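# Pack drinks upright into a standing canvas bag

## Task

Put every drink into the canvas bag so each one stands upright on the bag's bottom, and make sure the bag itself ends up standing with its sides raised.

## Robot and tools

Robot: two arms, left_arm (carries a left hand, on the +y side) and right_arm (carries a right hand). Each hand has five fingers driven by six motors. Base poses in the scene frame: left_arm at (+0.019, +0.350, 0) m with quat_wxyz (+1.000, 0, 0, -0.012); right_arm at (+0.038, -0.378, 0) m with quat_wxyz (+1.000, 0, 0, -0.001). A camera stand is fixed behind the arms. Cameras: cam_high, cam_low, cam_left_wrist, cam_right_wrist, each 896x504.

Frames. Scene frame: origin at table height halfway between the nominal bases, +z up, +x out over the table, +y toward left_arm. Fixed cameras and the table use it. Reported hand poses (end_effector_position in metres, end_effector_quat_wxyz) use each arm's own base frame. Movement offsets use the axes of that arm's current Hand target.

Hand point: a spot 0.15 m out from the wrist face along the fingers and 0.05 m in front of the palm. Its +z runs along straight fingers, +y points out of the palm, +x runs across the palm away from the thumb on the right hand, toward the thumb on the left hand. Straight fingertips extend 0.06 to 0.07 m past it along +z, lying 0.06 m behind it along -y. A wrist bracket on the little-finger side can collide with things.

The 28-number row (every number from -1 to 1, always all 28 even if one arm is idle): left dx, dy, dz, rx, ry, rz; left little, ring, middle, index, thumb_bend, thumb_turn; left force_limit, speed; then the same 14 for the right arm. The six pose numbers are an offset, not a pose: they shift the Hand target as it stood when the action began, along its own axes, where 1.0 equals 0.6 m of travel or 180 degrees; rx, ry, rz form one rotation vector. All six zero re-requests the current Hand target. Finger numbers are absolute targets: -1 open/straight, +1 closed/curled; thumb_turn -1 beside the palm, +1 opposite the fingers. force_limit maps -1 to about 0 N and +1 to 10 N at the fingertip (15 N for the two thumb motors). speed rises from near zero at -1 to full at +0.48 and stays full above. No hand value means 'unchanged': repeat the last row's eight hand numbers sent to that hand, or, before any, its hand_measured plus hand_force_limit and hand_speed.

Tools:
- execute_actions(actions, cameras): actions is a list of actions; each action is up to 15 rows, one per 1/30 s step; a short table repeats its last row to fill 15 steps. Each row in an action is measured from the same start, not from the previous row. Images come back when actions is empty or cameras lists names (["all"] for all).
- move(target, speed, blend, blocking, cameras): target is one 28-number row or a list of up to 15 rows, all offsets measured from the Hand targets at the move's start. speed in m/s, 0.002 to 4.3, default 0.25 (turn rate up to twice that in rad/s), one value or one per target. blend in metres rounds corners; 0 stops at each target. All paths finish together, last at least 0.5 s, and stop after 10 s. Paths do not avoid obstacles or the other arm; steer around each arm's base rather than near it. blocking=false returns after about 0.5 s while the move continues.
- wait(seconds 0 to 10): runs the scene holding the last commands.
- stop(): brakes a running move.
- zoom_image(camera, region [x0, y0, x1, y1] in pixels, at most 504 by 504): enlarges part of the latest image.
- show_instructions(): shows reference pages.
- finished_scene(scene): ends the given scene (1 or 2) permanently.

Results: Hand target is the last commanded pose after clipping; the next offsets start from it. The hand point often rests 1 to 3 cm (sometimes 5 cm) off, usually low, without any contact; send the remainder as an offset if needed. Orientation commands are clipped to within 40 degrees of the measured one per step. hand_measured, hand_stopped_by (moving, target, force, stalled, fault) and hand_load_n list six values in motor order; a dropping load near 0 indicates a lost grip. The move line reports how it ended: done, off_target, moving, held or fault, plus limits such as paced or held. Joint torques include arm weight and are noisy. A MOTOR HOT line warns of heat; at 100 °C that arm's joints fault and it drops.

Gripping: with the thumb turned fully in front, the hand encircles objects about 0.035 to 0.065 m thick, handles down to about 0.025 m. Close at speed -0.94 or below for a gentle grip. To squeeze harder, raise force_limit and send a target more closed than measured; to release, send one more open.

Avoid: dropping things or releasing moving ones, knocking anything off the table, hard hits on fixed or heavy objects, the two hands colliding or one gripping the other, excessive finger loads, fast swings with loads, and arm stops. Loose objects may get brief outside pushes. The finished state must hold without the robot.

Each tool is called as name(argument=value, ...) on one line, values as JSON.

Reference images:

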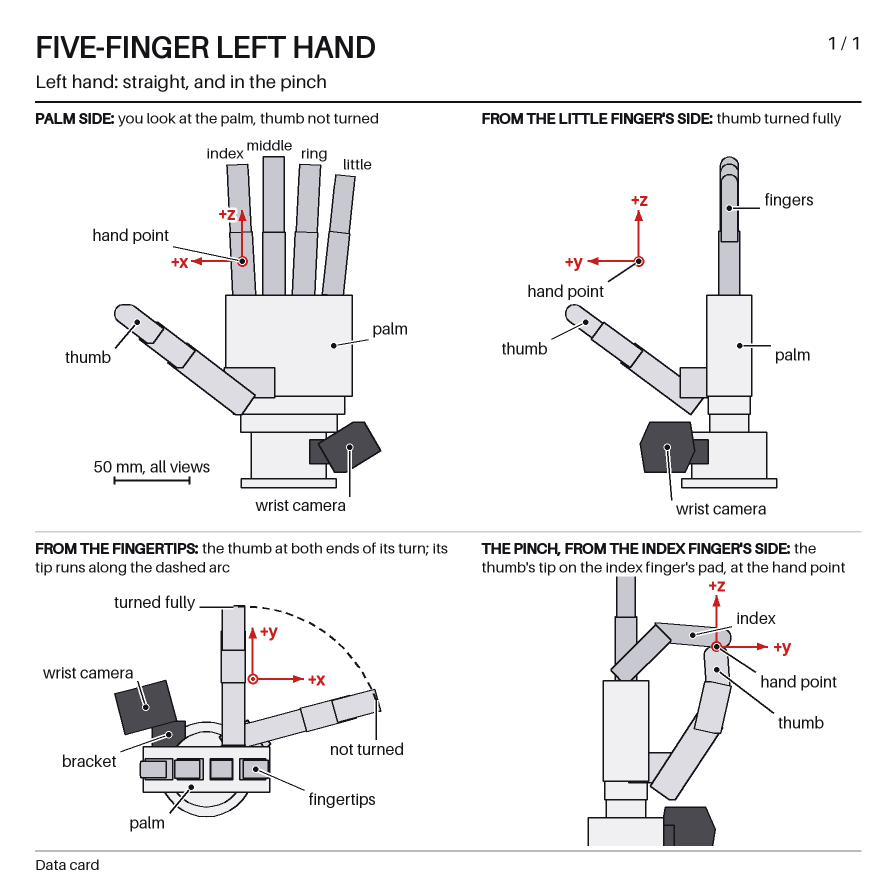

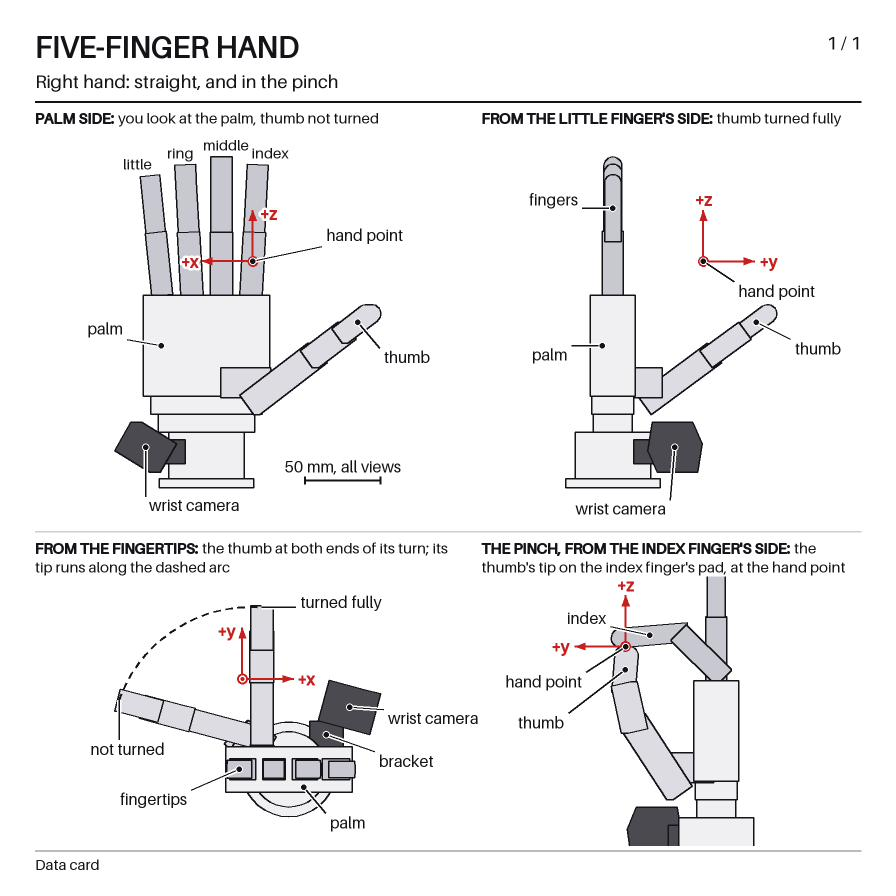

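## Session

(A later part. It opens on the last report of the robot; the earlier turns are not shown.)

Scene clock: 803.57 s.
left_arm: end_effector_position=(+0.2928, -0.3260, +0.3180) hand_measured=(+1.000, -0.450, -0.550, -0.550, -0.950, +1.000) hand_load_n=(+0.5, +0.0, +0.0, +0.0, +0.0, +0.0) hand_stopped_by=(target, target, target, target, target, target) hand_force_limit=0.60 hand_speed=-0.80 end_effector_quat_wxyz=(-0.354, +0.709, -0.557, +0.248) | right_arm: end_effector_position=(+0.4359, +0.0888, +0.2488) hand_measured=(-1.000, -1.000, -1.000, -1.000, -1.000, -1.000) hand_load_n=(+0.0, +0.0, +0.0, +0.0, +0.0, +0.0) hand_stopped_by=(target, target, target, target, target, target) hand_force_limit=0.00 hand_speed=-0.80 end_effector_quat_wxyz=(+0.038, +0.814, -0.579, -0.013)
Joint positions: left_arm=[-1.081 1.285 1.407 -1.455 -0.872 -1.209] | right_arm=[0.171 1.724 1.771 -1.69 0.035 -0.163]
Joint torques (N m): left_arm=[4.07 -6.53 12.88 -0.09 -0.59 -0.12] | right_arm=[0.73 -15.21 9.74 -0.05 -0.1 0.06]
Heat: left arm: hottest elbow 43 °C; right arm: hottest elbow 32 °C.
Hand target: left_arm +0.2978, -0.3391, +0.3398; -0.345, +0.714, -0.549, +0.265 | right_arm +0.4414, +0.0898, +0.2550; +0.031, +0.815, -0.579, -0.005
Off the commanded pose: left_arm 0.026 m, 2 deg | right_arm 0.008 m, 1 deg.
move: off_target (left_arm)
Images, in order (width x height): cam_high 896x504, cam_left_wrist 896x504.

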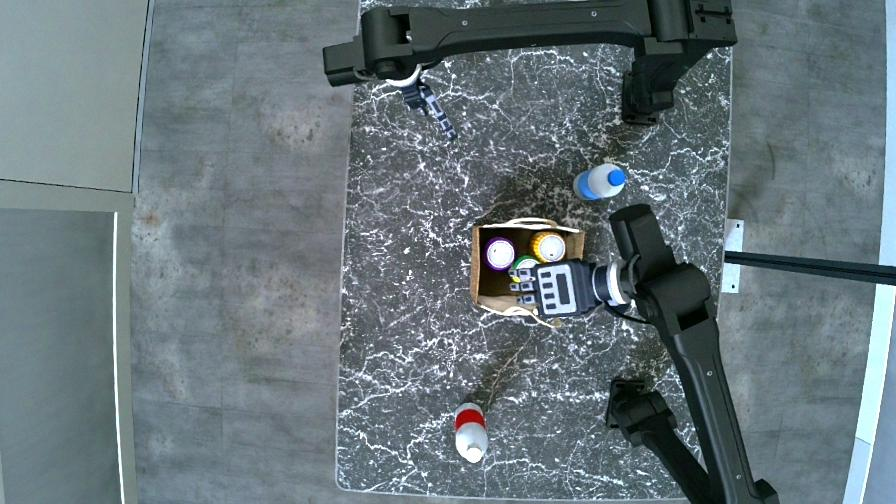

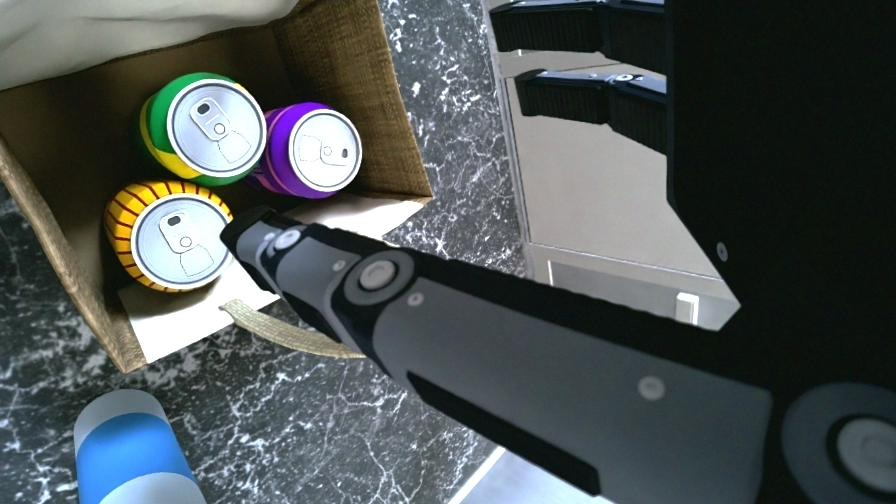

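execute_actions(actions=[], cameras=["all"])

zoom_image(camera="cam_low", region=[0, 0, 504, 504])

Scene clock: 812.57 s.
left_arm: end_effector_position=(+0.2928, -0.3260, +0.3180) hand_measured=(+1.000, -0.450, -0.550, -0.550, -0.950, +1.000) hand_load_n=(+0.0, +0.0, +0.0, +0.0, +0.0, +0.0) hand_stopped_by=(target, target, target, target, target, target) hand_force_limit=0.60 hand_speed=-0.80 end_effector_quat_wxyz=(-0.354, +0.709, -0.557, +0.248) | right_arm: end_effector_position=(+0.4359, +0.0888, +0.2488) hand_measured=(-1.000, -1.000, -1.000, -1.000, -1.000, -1.000) hand_load_n=(+0.0, +0.0, +0.0, +0.0, +0.0, +0.0) hand_stopped_by=(target, target, target, target, target, target) hand_force_limit=0.00 hand_speed=-0.80 end_effector_quat_wxyz=(+0.038, +0.814, -0.579, -0.013)
Joint positions: left_arm=[-1.081 1.285 1.407 -1.455 -0.872 -1.209] | right_arm=[0.171 1.724 1.771 -1.69 0.035 -0.163]
Joint velocities: within noise
Joint torques (N m): left_arm=[3.84 -6.12 13.11 0.05 -0.56 -0.19] | right_arm=[0.79 -15.21 9.74 -0.03 -0.1 0.07]
Motor temperatures (°C): left_arm=[24 27 45 24 23 23] | right_arm=[24 25 32 23 23 20]
Heat: left arm: hottest elbow 45 °C; right arm: hottest elbow 32 °C.
Hand target: left_arm +0.2978, -0.3391, +0.3398; -0.345, +0.714, -0.549, +0.265 | right_arm +0.4414, +0.0898, +0.2550; +0.031, +0.815, -0.579, -0.005
Off the commanded pose: left_arm 0.026 m, 2 deg | right_arm 0.008 m, 1 deg.

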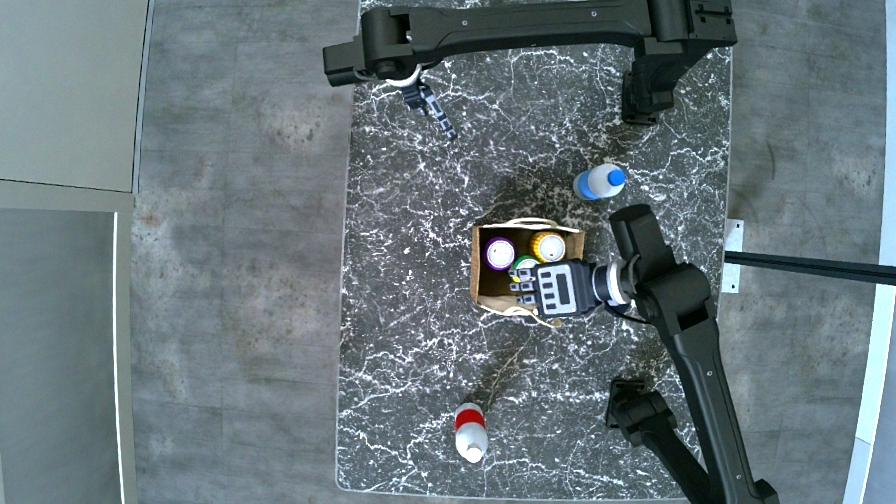

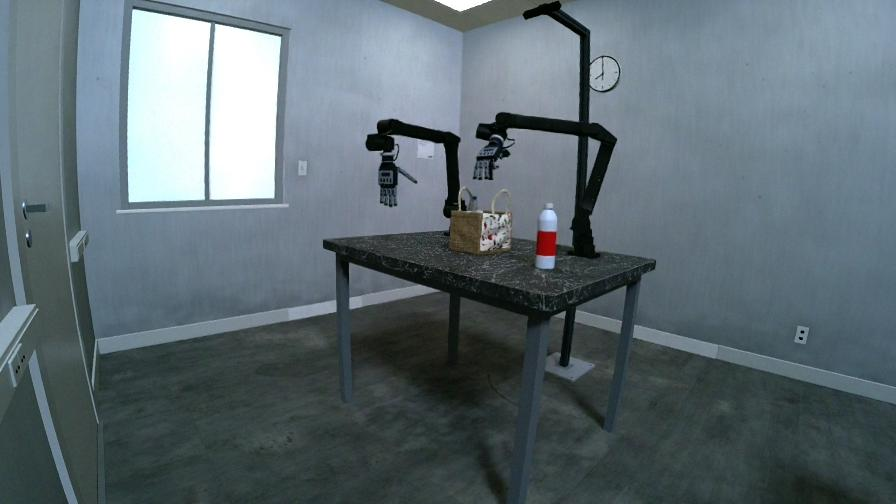

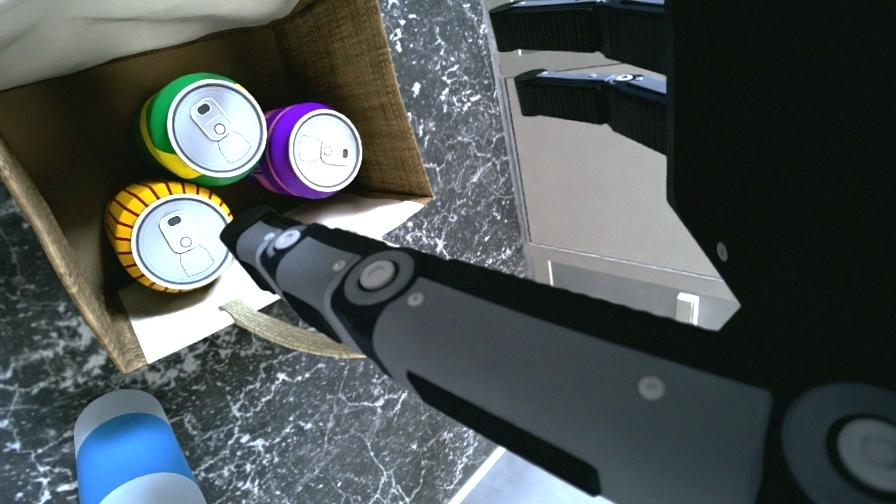

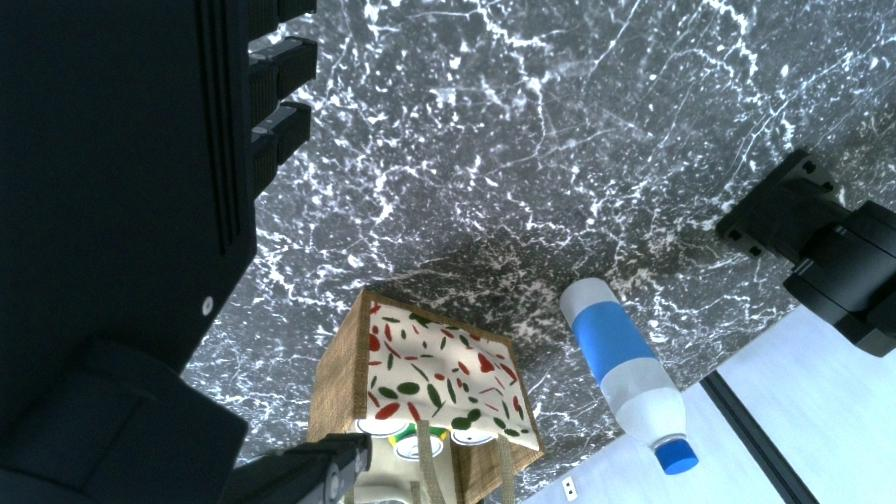

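Scaled by 1.000.

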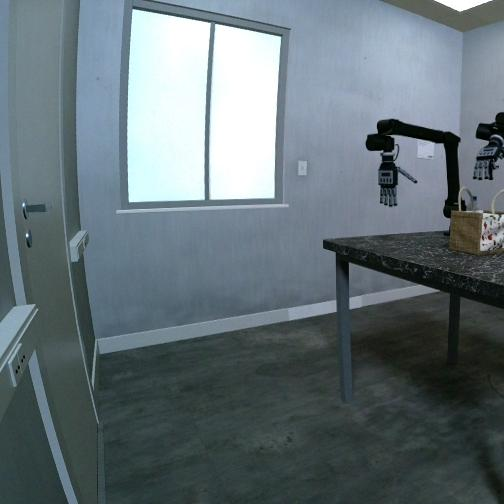

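zoom_image(camera="cam_low", region=[440, 180, 600, 280])

zoom_image(camera="cam_right_wrist", region=[540, 260, 720, 500])

Scaled by 3.150.

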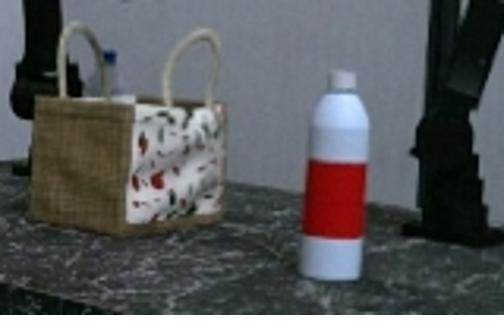

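Scaled by 2.100.

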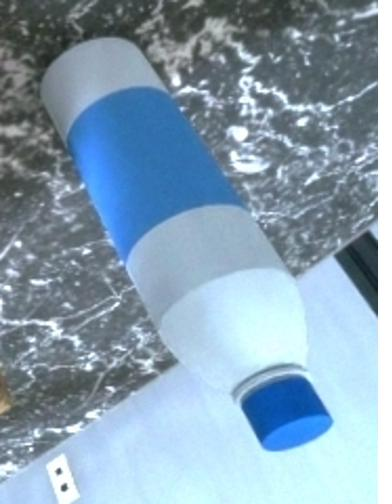

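zoom_image(camera="cam_high", region=[420, 380, 540, 480])

zoom_image(camera="cam_high", region=[540, 140, 660, 240])

Scaled by 4.200.

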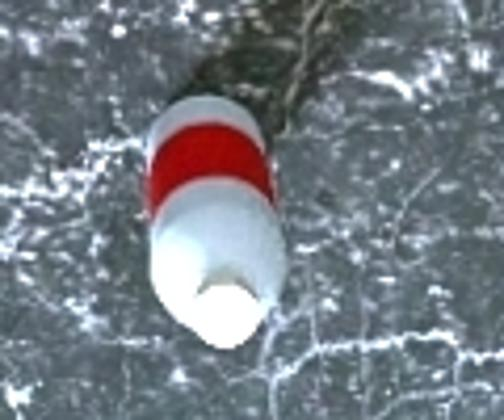

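Scaled by 4.200.

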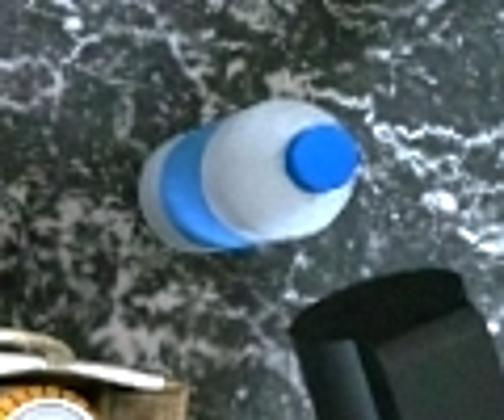

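move(target=[-0.5799,-0.2027,0.2009,-0.0628,0.1192,0.1159,1,-0.4,-1,-1,-1,1,0.3,-0.5,-0.3757,0.4727,-0.1257,0.1815,-0.1862,-0.5396,1,-0.4,-1,-1,-1,1,0.3,-0.5], speed=0.3, cameras=["all"])

Scene clock: 894.27 s.
left_arm: end_effector_position=(+0.3612, +0.0350, +0.3362) hand_measured=(+1.000, -0.400, -1.000, -1.000, -1.000, +1.000) hand_load_n=(+0.5, +0.0, +0.0, -0.5, +0.0, +0.0) hand_stopped_by=(target, target, target, target, target, target) hand_force_limit=0.30 hand_speed=-0.50 end_effector_quat_wxyz=(+0.190, -0.581, +0.746, -0.265) | right_arm: end_effector_position=(+0.1078, +0.2151, +0.3419) hand_measured=(+1.000, -0.400, -1.000, -1.000, -1.000, +1.000) hand_load_n=(+0.0, +0.0, +0.0, +0.0, +0.0, +0.0) hand_stopped_by=(target, target, target, target, target, target) hand_force_limit=0.30 hand_speed=-0.50 end_effector_quat_wxyz=(-0.331, +0.909, +0.237, -0.085)
Joint positions: left_arm=[0.285 1.075 1.317 -1.231 0.339 0.429] | right_arm=[0.752 0.958 1.284 -1.695 -0.673 -1.256]
Joint torques (N m): left_arm=[4.42 -3.84 13.59 0.72 0.4 0.03] | right_arm=[1.38 -3.08 7.35 0.23 -0.67 -0.01]
Motor temperatures (°C): left_arm=[24 27 51 24 22 23] | right_arm=[24 25 32 23 23 20]
Heat: left arm: hottest elbow 51 °C; right arm: hottest elbow 32 °C.
Hand target: left_arm +0.3723, +0.0410, +0.3602; +0.208, -0.573, +0.745, -0.271 | right_arm +0.1030, +0.2131, +0.3404; -0.331, +0.908, +0.243, -0.088
Off the commanded pose: left_arm 0.027 m, 2 deg | right_arm 0.005 m, 1 deg.
move: off_target (left_arm)

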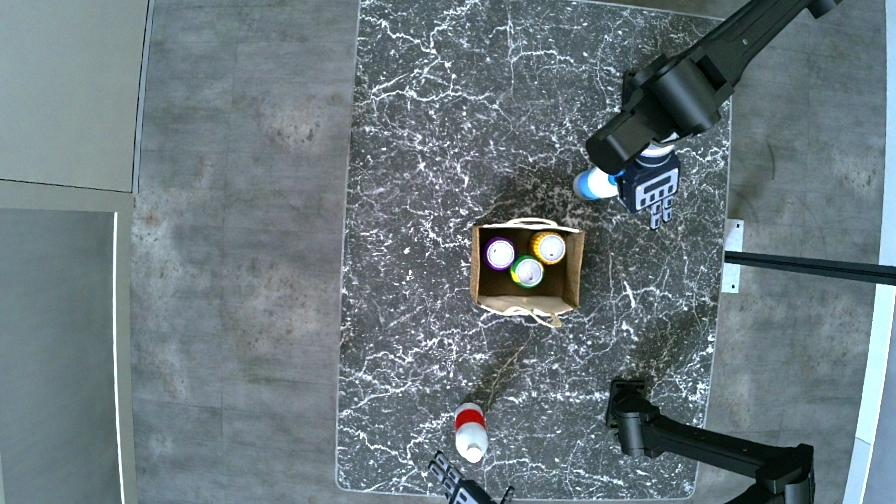

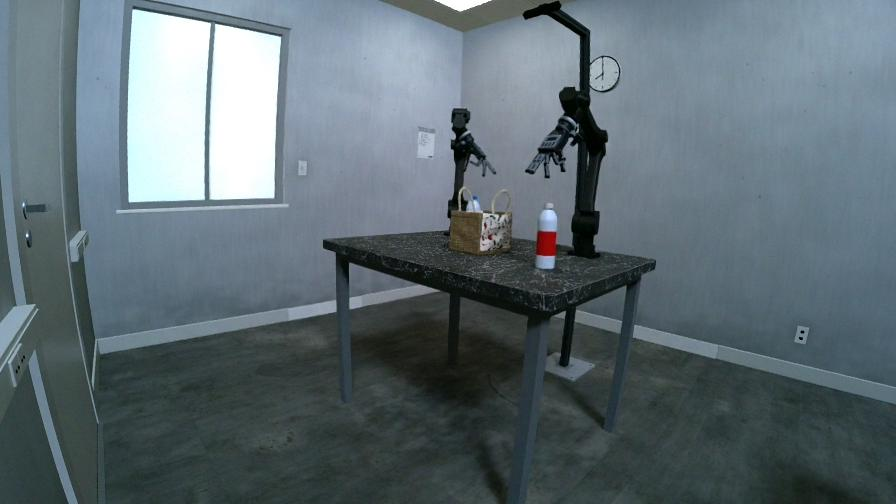

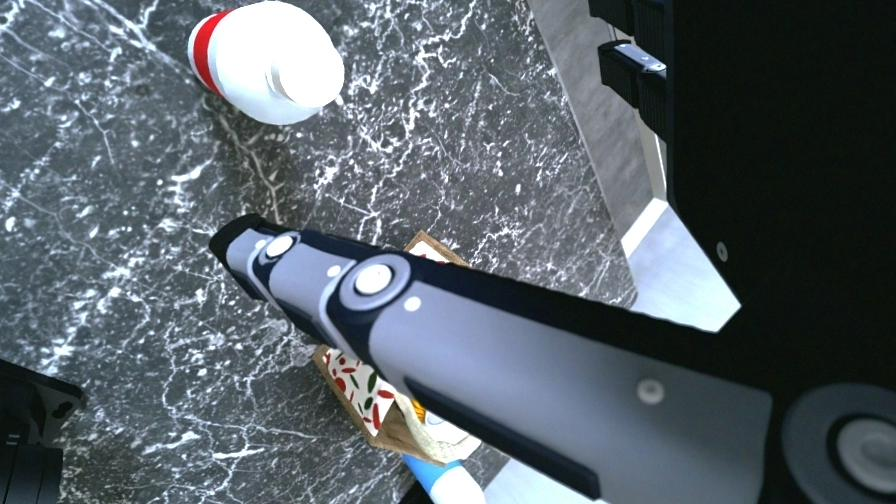

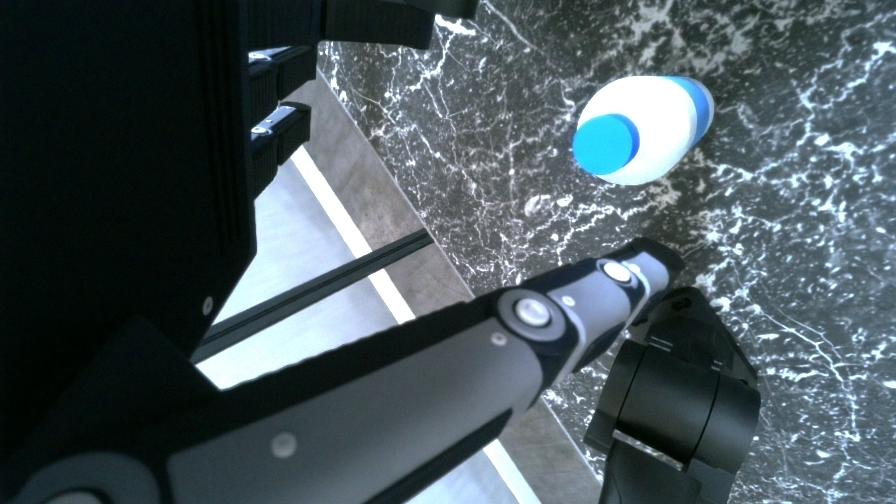

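zoom_image(camera="cam_high", region=[560, 120, 720, 250])

zoom_image(camera="cam_high", region=[400, 390, 540, 504])

Scaled by 3.150.

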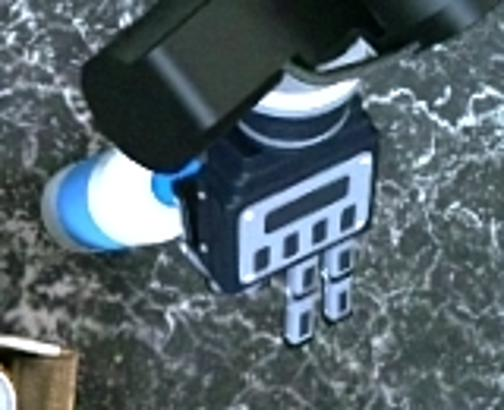

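Scaled by 3.600.

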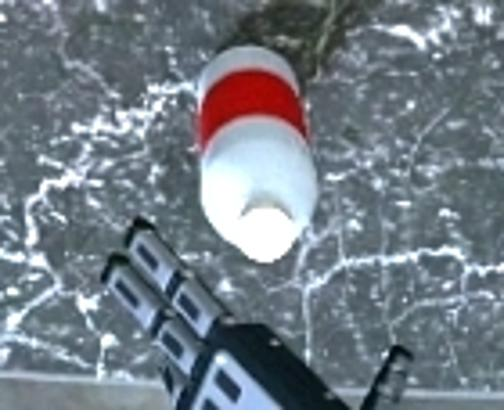

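move(target=[0,0.12,0.139,0,0,0,1,-0.4,-1,-1,-1,1,0.3,-0.5,-0.0008,0.1051,0.0867,0,0,0,1,-0.4,-1,-1,-1,1,0.3,-0.5], speed=0.12, cameras=["cam_high","cam_left_wrist","cam_right_wrist"])

zoom_image(camera="cam_high", region=[560, 120, 720, 250])

zoom_image(camera="cam_high", region=[400, 390, 540, 504])

Scene clock: 911.13 s.
left_arm: end_effector_position=(+0.3728, +0.0392, +0.2531) hand_measured=(+1.000, -0.400, -1.000, -1.000, -1.000, +1.000) hand_load_n=(+0.0, +0.0, +0.0, +0.0, +0.0, +0.0) hand_stopped_by=(target, target, target, target, target, target) hand_force_limit=0.30 hand_speed=-0.50 end_effector_quat_wxyz=(+0.203, -0.576, +0.745, -0.270) | right_arm: end_effector_position=(+0.1080, +0.2008, +0.2606) hand_measured=(+1.000, -0.400, -1.000, -1.000, -1.000, +1.000) hand_load_n=(+0.0, +0.0, +0.0, -0.5, +0.0, +0.0) hand_stopped_by=(target, target, target, target, target, target) hand_force_limit=0.30 hand_speed=-0.50 end_effector_quat_wxyz=(-0.326, +0.909, +0.240, -0.098)
Joint positions: left_arm=[0.287 1.058 1.079 -0.981 0.341 0.433] | right_arm=[0.707 0.914 1.043 -1.57 -0.683 -1.334]
Joint torques (N m): left_arm=[4.42 -5.83 8.03 1.89 0.36 0.04] | right_arm=[0.03 -3.08 7.66 0.94 -0.69 0]
Heat: left arm: hottest elbow 50 °C; right arm: hottest elbow 32 °C.
Hand target: left_arm +0.3707, +0.0415, +0.2501; +0.208, -0.573, +0.745, -0.271 | right_arm +0.1100, +0.2001, +0.2600; -0.331, +0.908, +0.243, -0.088
Off the commanded pose: left_arm 0.004 m, 1 deg | right_arm 0.002 m, 1 deg.
move: done
Images, in order (width x height): cam_high 896x504, cam_left_wrist 896x504, cam_right_wrist 896x504.

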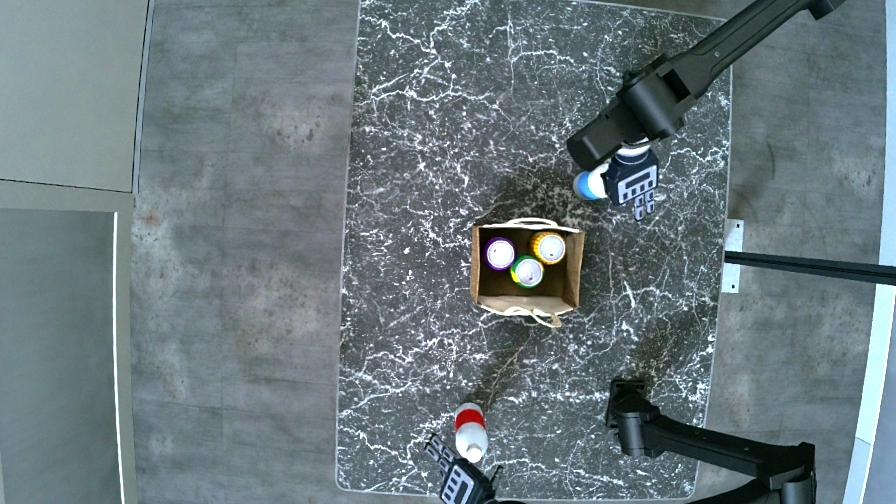

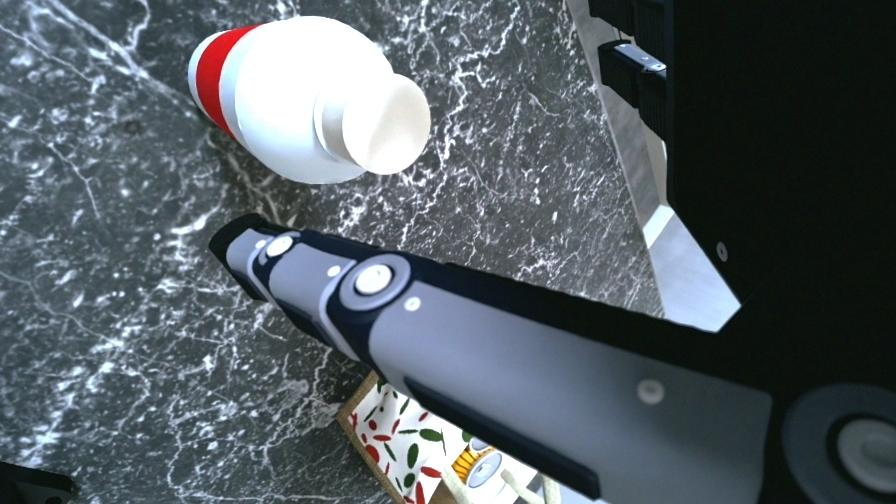

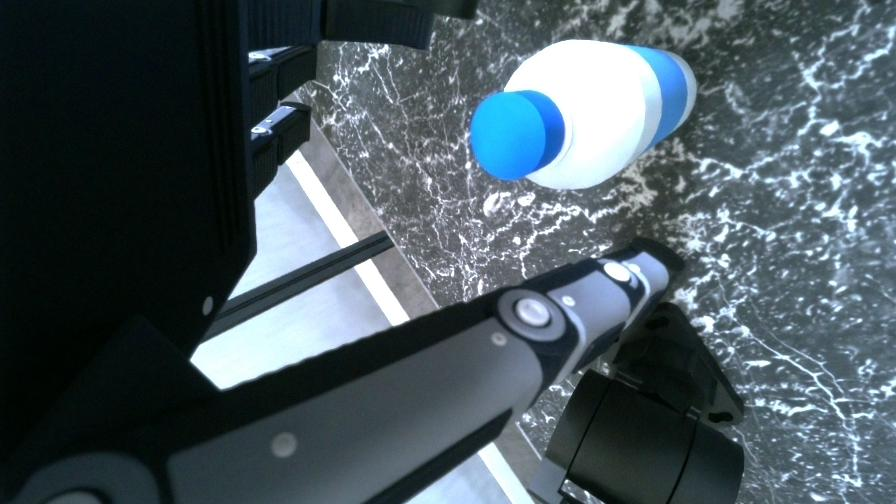

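Scaled by 3.150.

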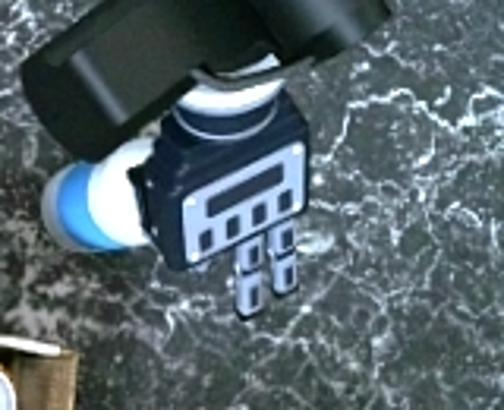

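Scaled by 3.600.

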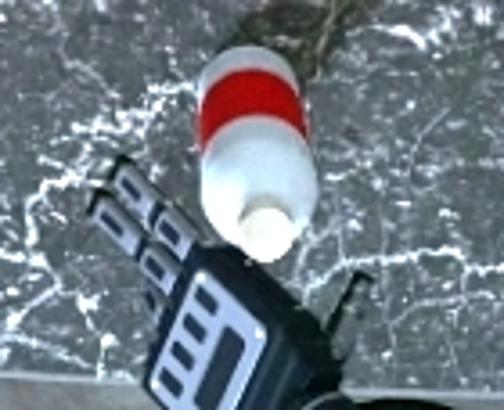

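move(target=[-0.0033,0.0672,0.0742,0,0,0,1,-0.4,-1,-1,-1,1,0.3,-0.5,0.0114,0.0765,0.0881,0,0,0,1,-0.4,-1,-1,-1,1,0.3,-0.5], speed=0.08, cameras=["cam_high","cam_left_wrist","cam_right_wrist"])

zoom_image(camera="cam_high", region=[560, 120, 720, 250])

zoom_image(camera="cam_high", region=[400, 390, 540, 504])

Scene clock: 920.77 s.
left_arm: end_effector_position=(+0.3707, +0.0414, +0.1969) hand_measured=(+1.000, -0.400, -1.000, -1.000, -1.000, +1.000) hand_load_n=(+0.0, +0.0, +0.0, +0.0, +0.0, +0.0) hand_stopped_by=(target, target, target, target, target, target) hand_force_limit=0.30 hand_speed=-0.50 end_effector_quat_wxyz=(+0.208, -0.574, +0.744, -0.272) | right_arm: end_effector_position=(+0.1136, +0.2025, +0.1933) hand_measured=(+1.000, -0.400, -1.000, -1.000, -1.000, +1.000) hand_load_n=(+0.5, +0.0, +0.0, +0.0, -0.5, +0.0) hand_stopped_by=(target, target, target, target, target, target) hand_force_limit=0.30 hand_speed=-0.50 end_effector_quat_wxyz=(-0.329, +0.908, +0.243, -0.091)
Joint positions: left_arm=[0.296 1.056 0.927 -0.823 0.347 0.44] | right_arm=[0.697 0.912 0.866 -1.389 -0.685 -1.348]
Joint torques (N m): left_arm=[5.07 -4.72 7.72 1.88 0.37 0.02] | right_arm=[0.03 -1.67 7.69 0.9 -0.69 -0.01]
Heat: left arm: hottest elbow 49 °C; right arm: hottest elbow 32 °C.
Hand target: left_arm +0.3690, +0.0439, +0.1900; +0.208, -0.573, +0.745, -0.271 | right_arm +0.1165, +0.2026, +0.1899; -0.331, +0.908, +0.243, -0.088
Off the commanded pose: left_arm 0.008 m, 0 deg | right_arm 0.004 m, 0 deg.
move: done
Images, in order (width x height): cam_high 896x504, cam_left_wrist 896x504, cam_right_wrist 896x504.

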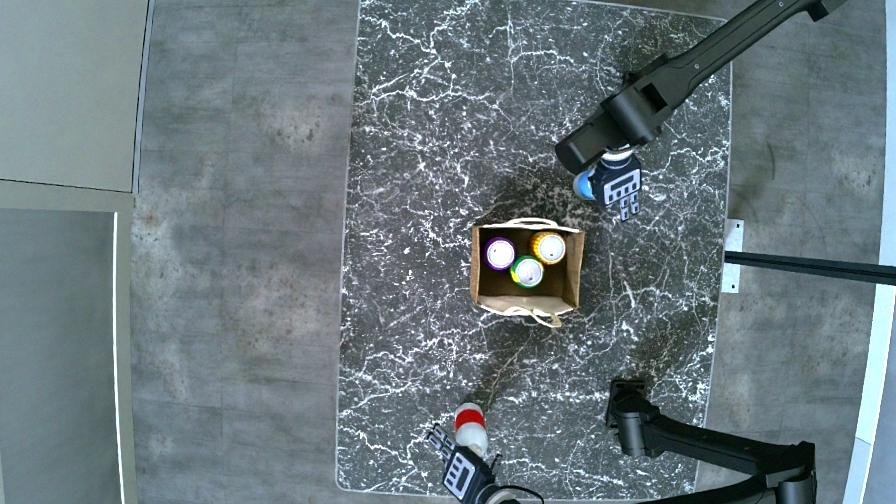

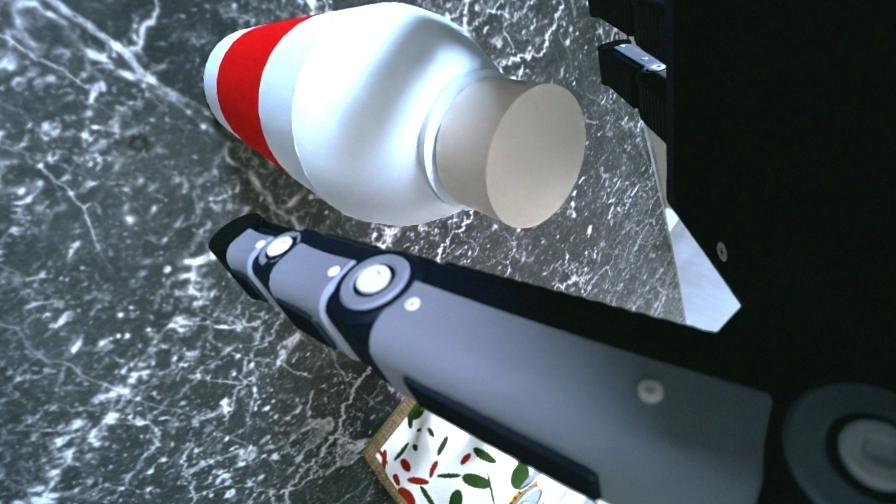

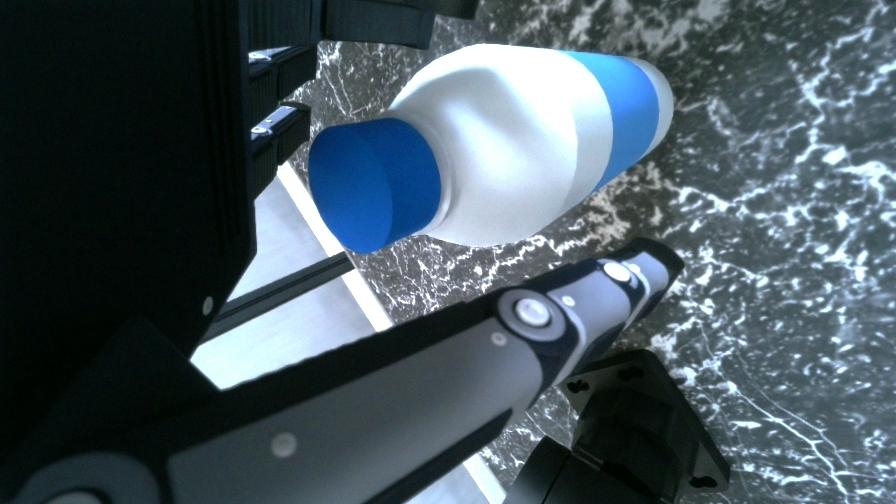

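Scaled by 3.150.

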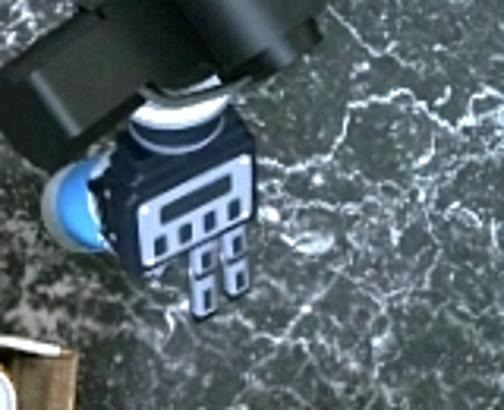

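Scaled by 3.600.

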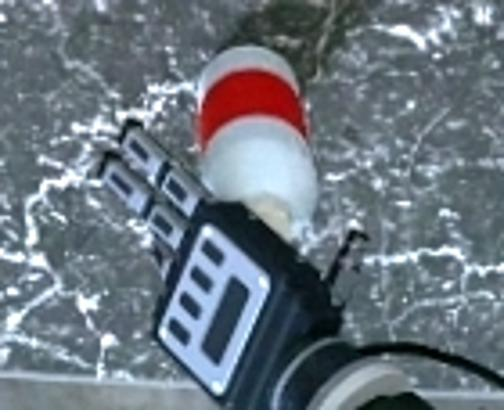

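move(target=[0,0.0193,0.0230,0,0,0,1,-0.4,-1,-1,-1,1,0.3,-0.5,0.0,0.0161,0.0192,0,0,0,1,-0.4,-1,-1,-1,1,0.3,-0.5], speed=0.06, cameras=["cam_left_wrist","cam_right_wrist"])

Scene clock: 926.10 s.
left_arm: end_effector_position=(+0.3706, +0.0413, +0.1820) hand_measured=(+1.000, -0.400, -1.000, -1.000, -1.000, +1.000) hand_load_n=(+0.0, +0.0, +0.0, +0.0, +0.0, +0.0) hand_stopped_by=(target, target, target, target, target, target) hand_force_limit=0.30 hand_speed=-0.50 end_effector_quat_wxyz=(+0.211, -0.573, +0.743, -0.273) | right_arm: end_effector_position=(+0.1136, +0.2025, +0.1791) hand_measured=(+1.000, -0.400, -1.000, -1.000, -1.000, +1.000) hand_load_n=(+0.0, +0.0, +0.0, +0.0, +0.0, +0.0) hand_stopped_by=(target, target, target, target, target, target) hand_force_limit=0.30 hand_speed=-0.50 end_effector_quat_wxyz=(-0.329, +0.908, +0.244, -0.090)
Joint positions: left_arm=[0.296 1.056 0.886 -0.773 0.347 0.44] | right_arm=[0.697 0.912 0.829 -1.348 -0.685 -1.348]
Joint torques (N m): left_arm=[4.19 -4.37 7.9 1.78 0.38 0.04] | right_arm=[-0.03 -1.38 7.65 0.91 -0.68 0]
Heat: left arm: hottest elbow 48 °C; right arm: hottest elbow 31 °C.
Hand target: left_arm +0.3690, +0.0439, +0.1720; +0.208, -0.573, +0.745, -0.271 | right_arm +0.1165, +0.2026, +0.1750; -0.331, +0.908, +0.243, -0.088
Off the commanded pose: left_arm 0.010 m, 0 deg | right_arm 0.005 m, 0 deg.
move: done
Images, in order (width x height): cam_left_wrist 896x504, cam_right_wrist 896x504.

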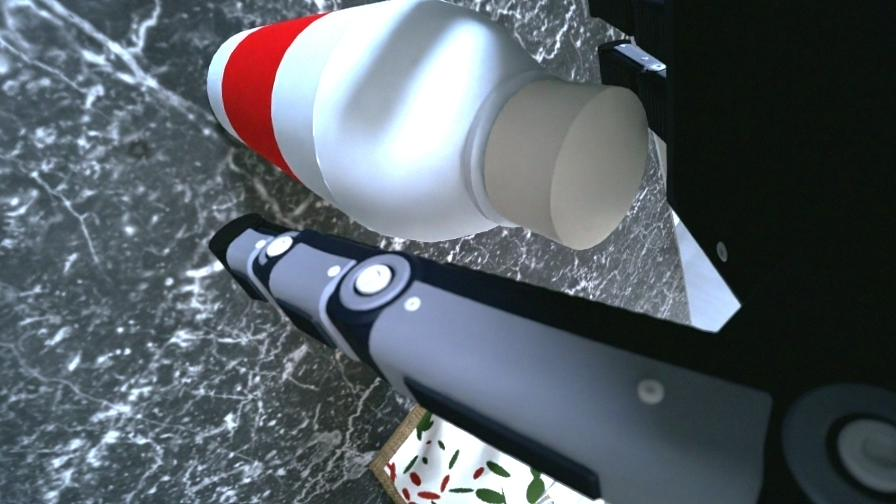

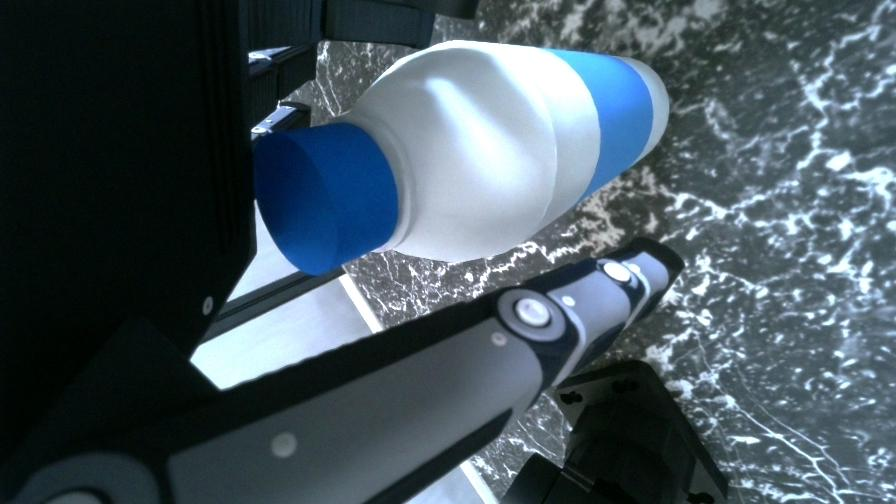

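move(target=[0,0.0225,0.0268,0,0,0,1,-0.4,-1,-1,-1,1,0.3,-0.5,0.0,0.0193,0.0230,0,0,0,1,-0.4,-1,-1,-1,1,0.3,-0.5], speed=0.05, cameras=["cam_left_wrist","cam_right_wrist","cam_high"])

Scene clock: 939.40 s.
left_arm: end_effector_position=(+0.3739, +0.0419, +0.1688) hand_measured=(+1.000, -0.400, -1.000, -1.000, -1.000, +1.000) hand_load_n=(+0.0, +0.0, +0.0, +0.0, +0.0, +0.0) hand_stopped_by=(target, target, target, target, target, target) hand_force_limit=0.30 hand_speed=-0.50 end_effector_quat_wxyz=(+0.221, -0.568, +0.742, -0.278) | right_arm: end_effector_position=(+0.1134, +0.2041, +0.1640) hand_measured=(+1.000, -0.400, -1.000, -1.000, -1.000, +1.000) hand_load_n=(+0.0, +0.0, +0.0, +0.5, +0.0, +0.0) hand_stopped_by=(target, target, target, target, target, target) hand_force_limit=0.30 hand_speed=-0.50 end_effector_quat_wxyz=(-0.335, +0.906, +0.245, -0.087)
Joint positions: left_arm=[0.296 1.058 0.845 -0.707 0.349 0.44] | right_arm=[0.697 0.912 0.787 -1.297 -0.693 -1.348]
Joint torques (N m): left_arm=[4.31 -3.72 7.49 1.58 0.28 0.03] | right_arm=[0.15 -0.67 7.39 0.94 -0.41 -0.01]
Heat: left arm: hottest elbow 47 °C; right arm: hottest elbow 31 °C.
Hand target: left_arm +0.3690, +0.0439, +0.1511; +0.208, -0.573, +0.745, -0.271 | right_arm +0.1165, +0.2026, +0.1569; -0.331, +0.908, +0.243, -0.088
Off the commanded pose: left_arm 0.019 m, 2 deg | right_arm 0.008 m, 1 deg.
move: off_target (left_arm)
Images, in order (width x height): cam_high 896x504, cam_left_wrist 896x504, cam_right_wrist 896x504.

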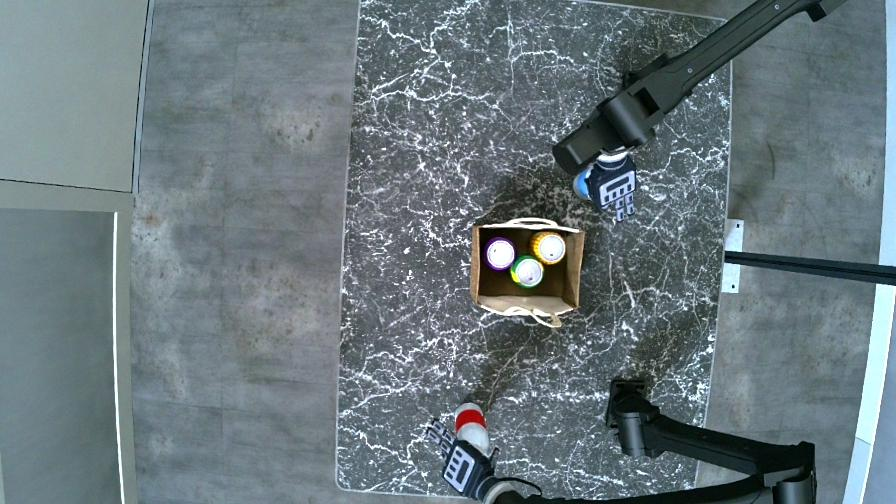

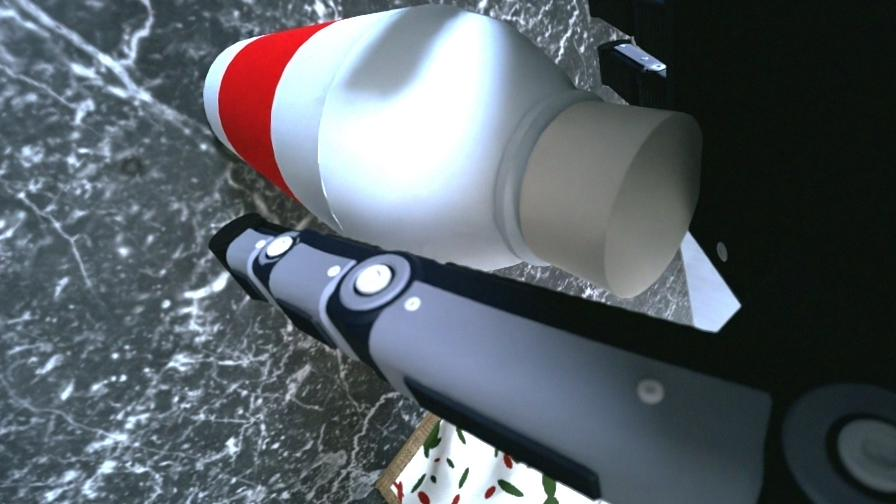

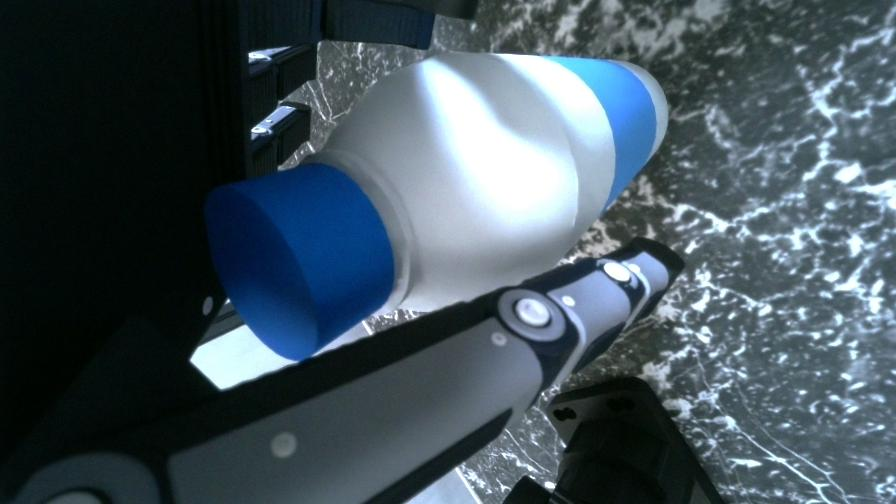

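zoom_image(camera="cam_high", region=[400, 390, 540, 504])

zoom_image(camera="cam_high", region=[560, 120, 720, 250])

Scaled by 3.600.

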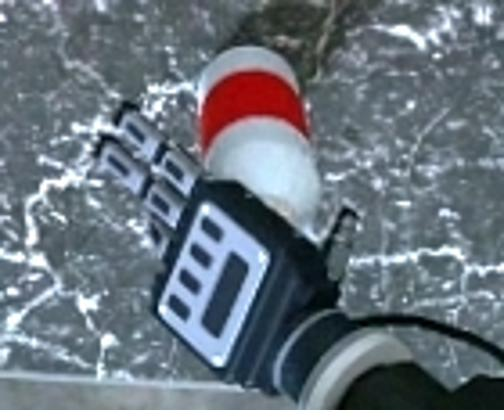

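Scaled by 3.150.

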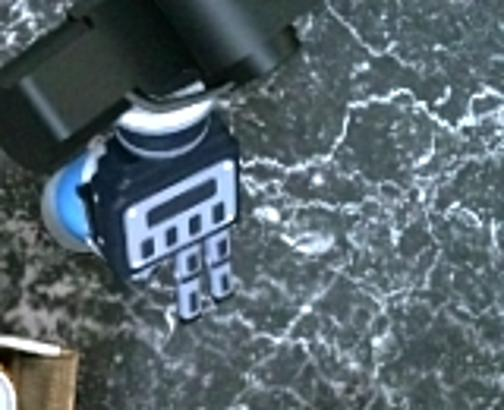

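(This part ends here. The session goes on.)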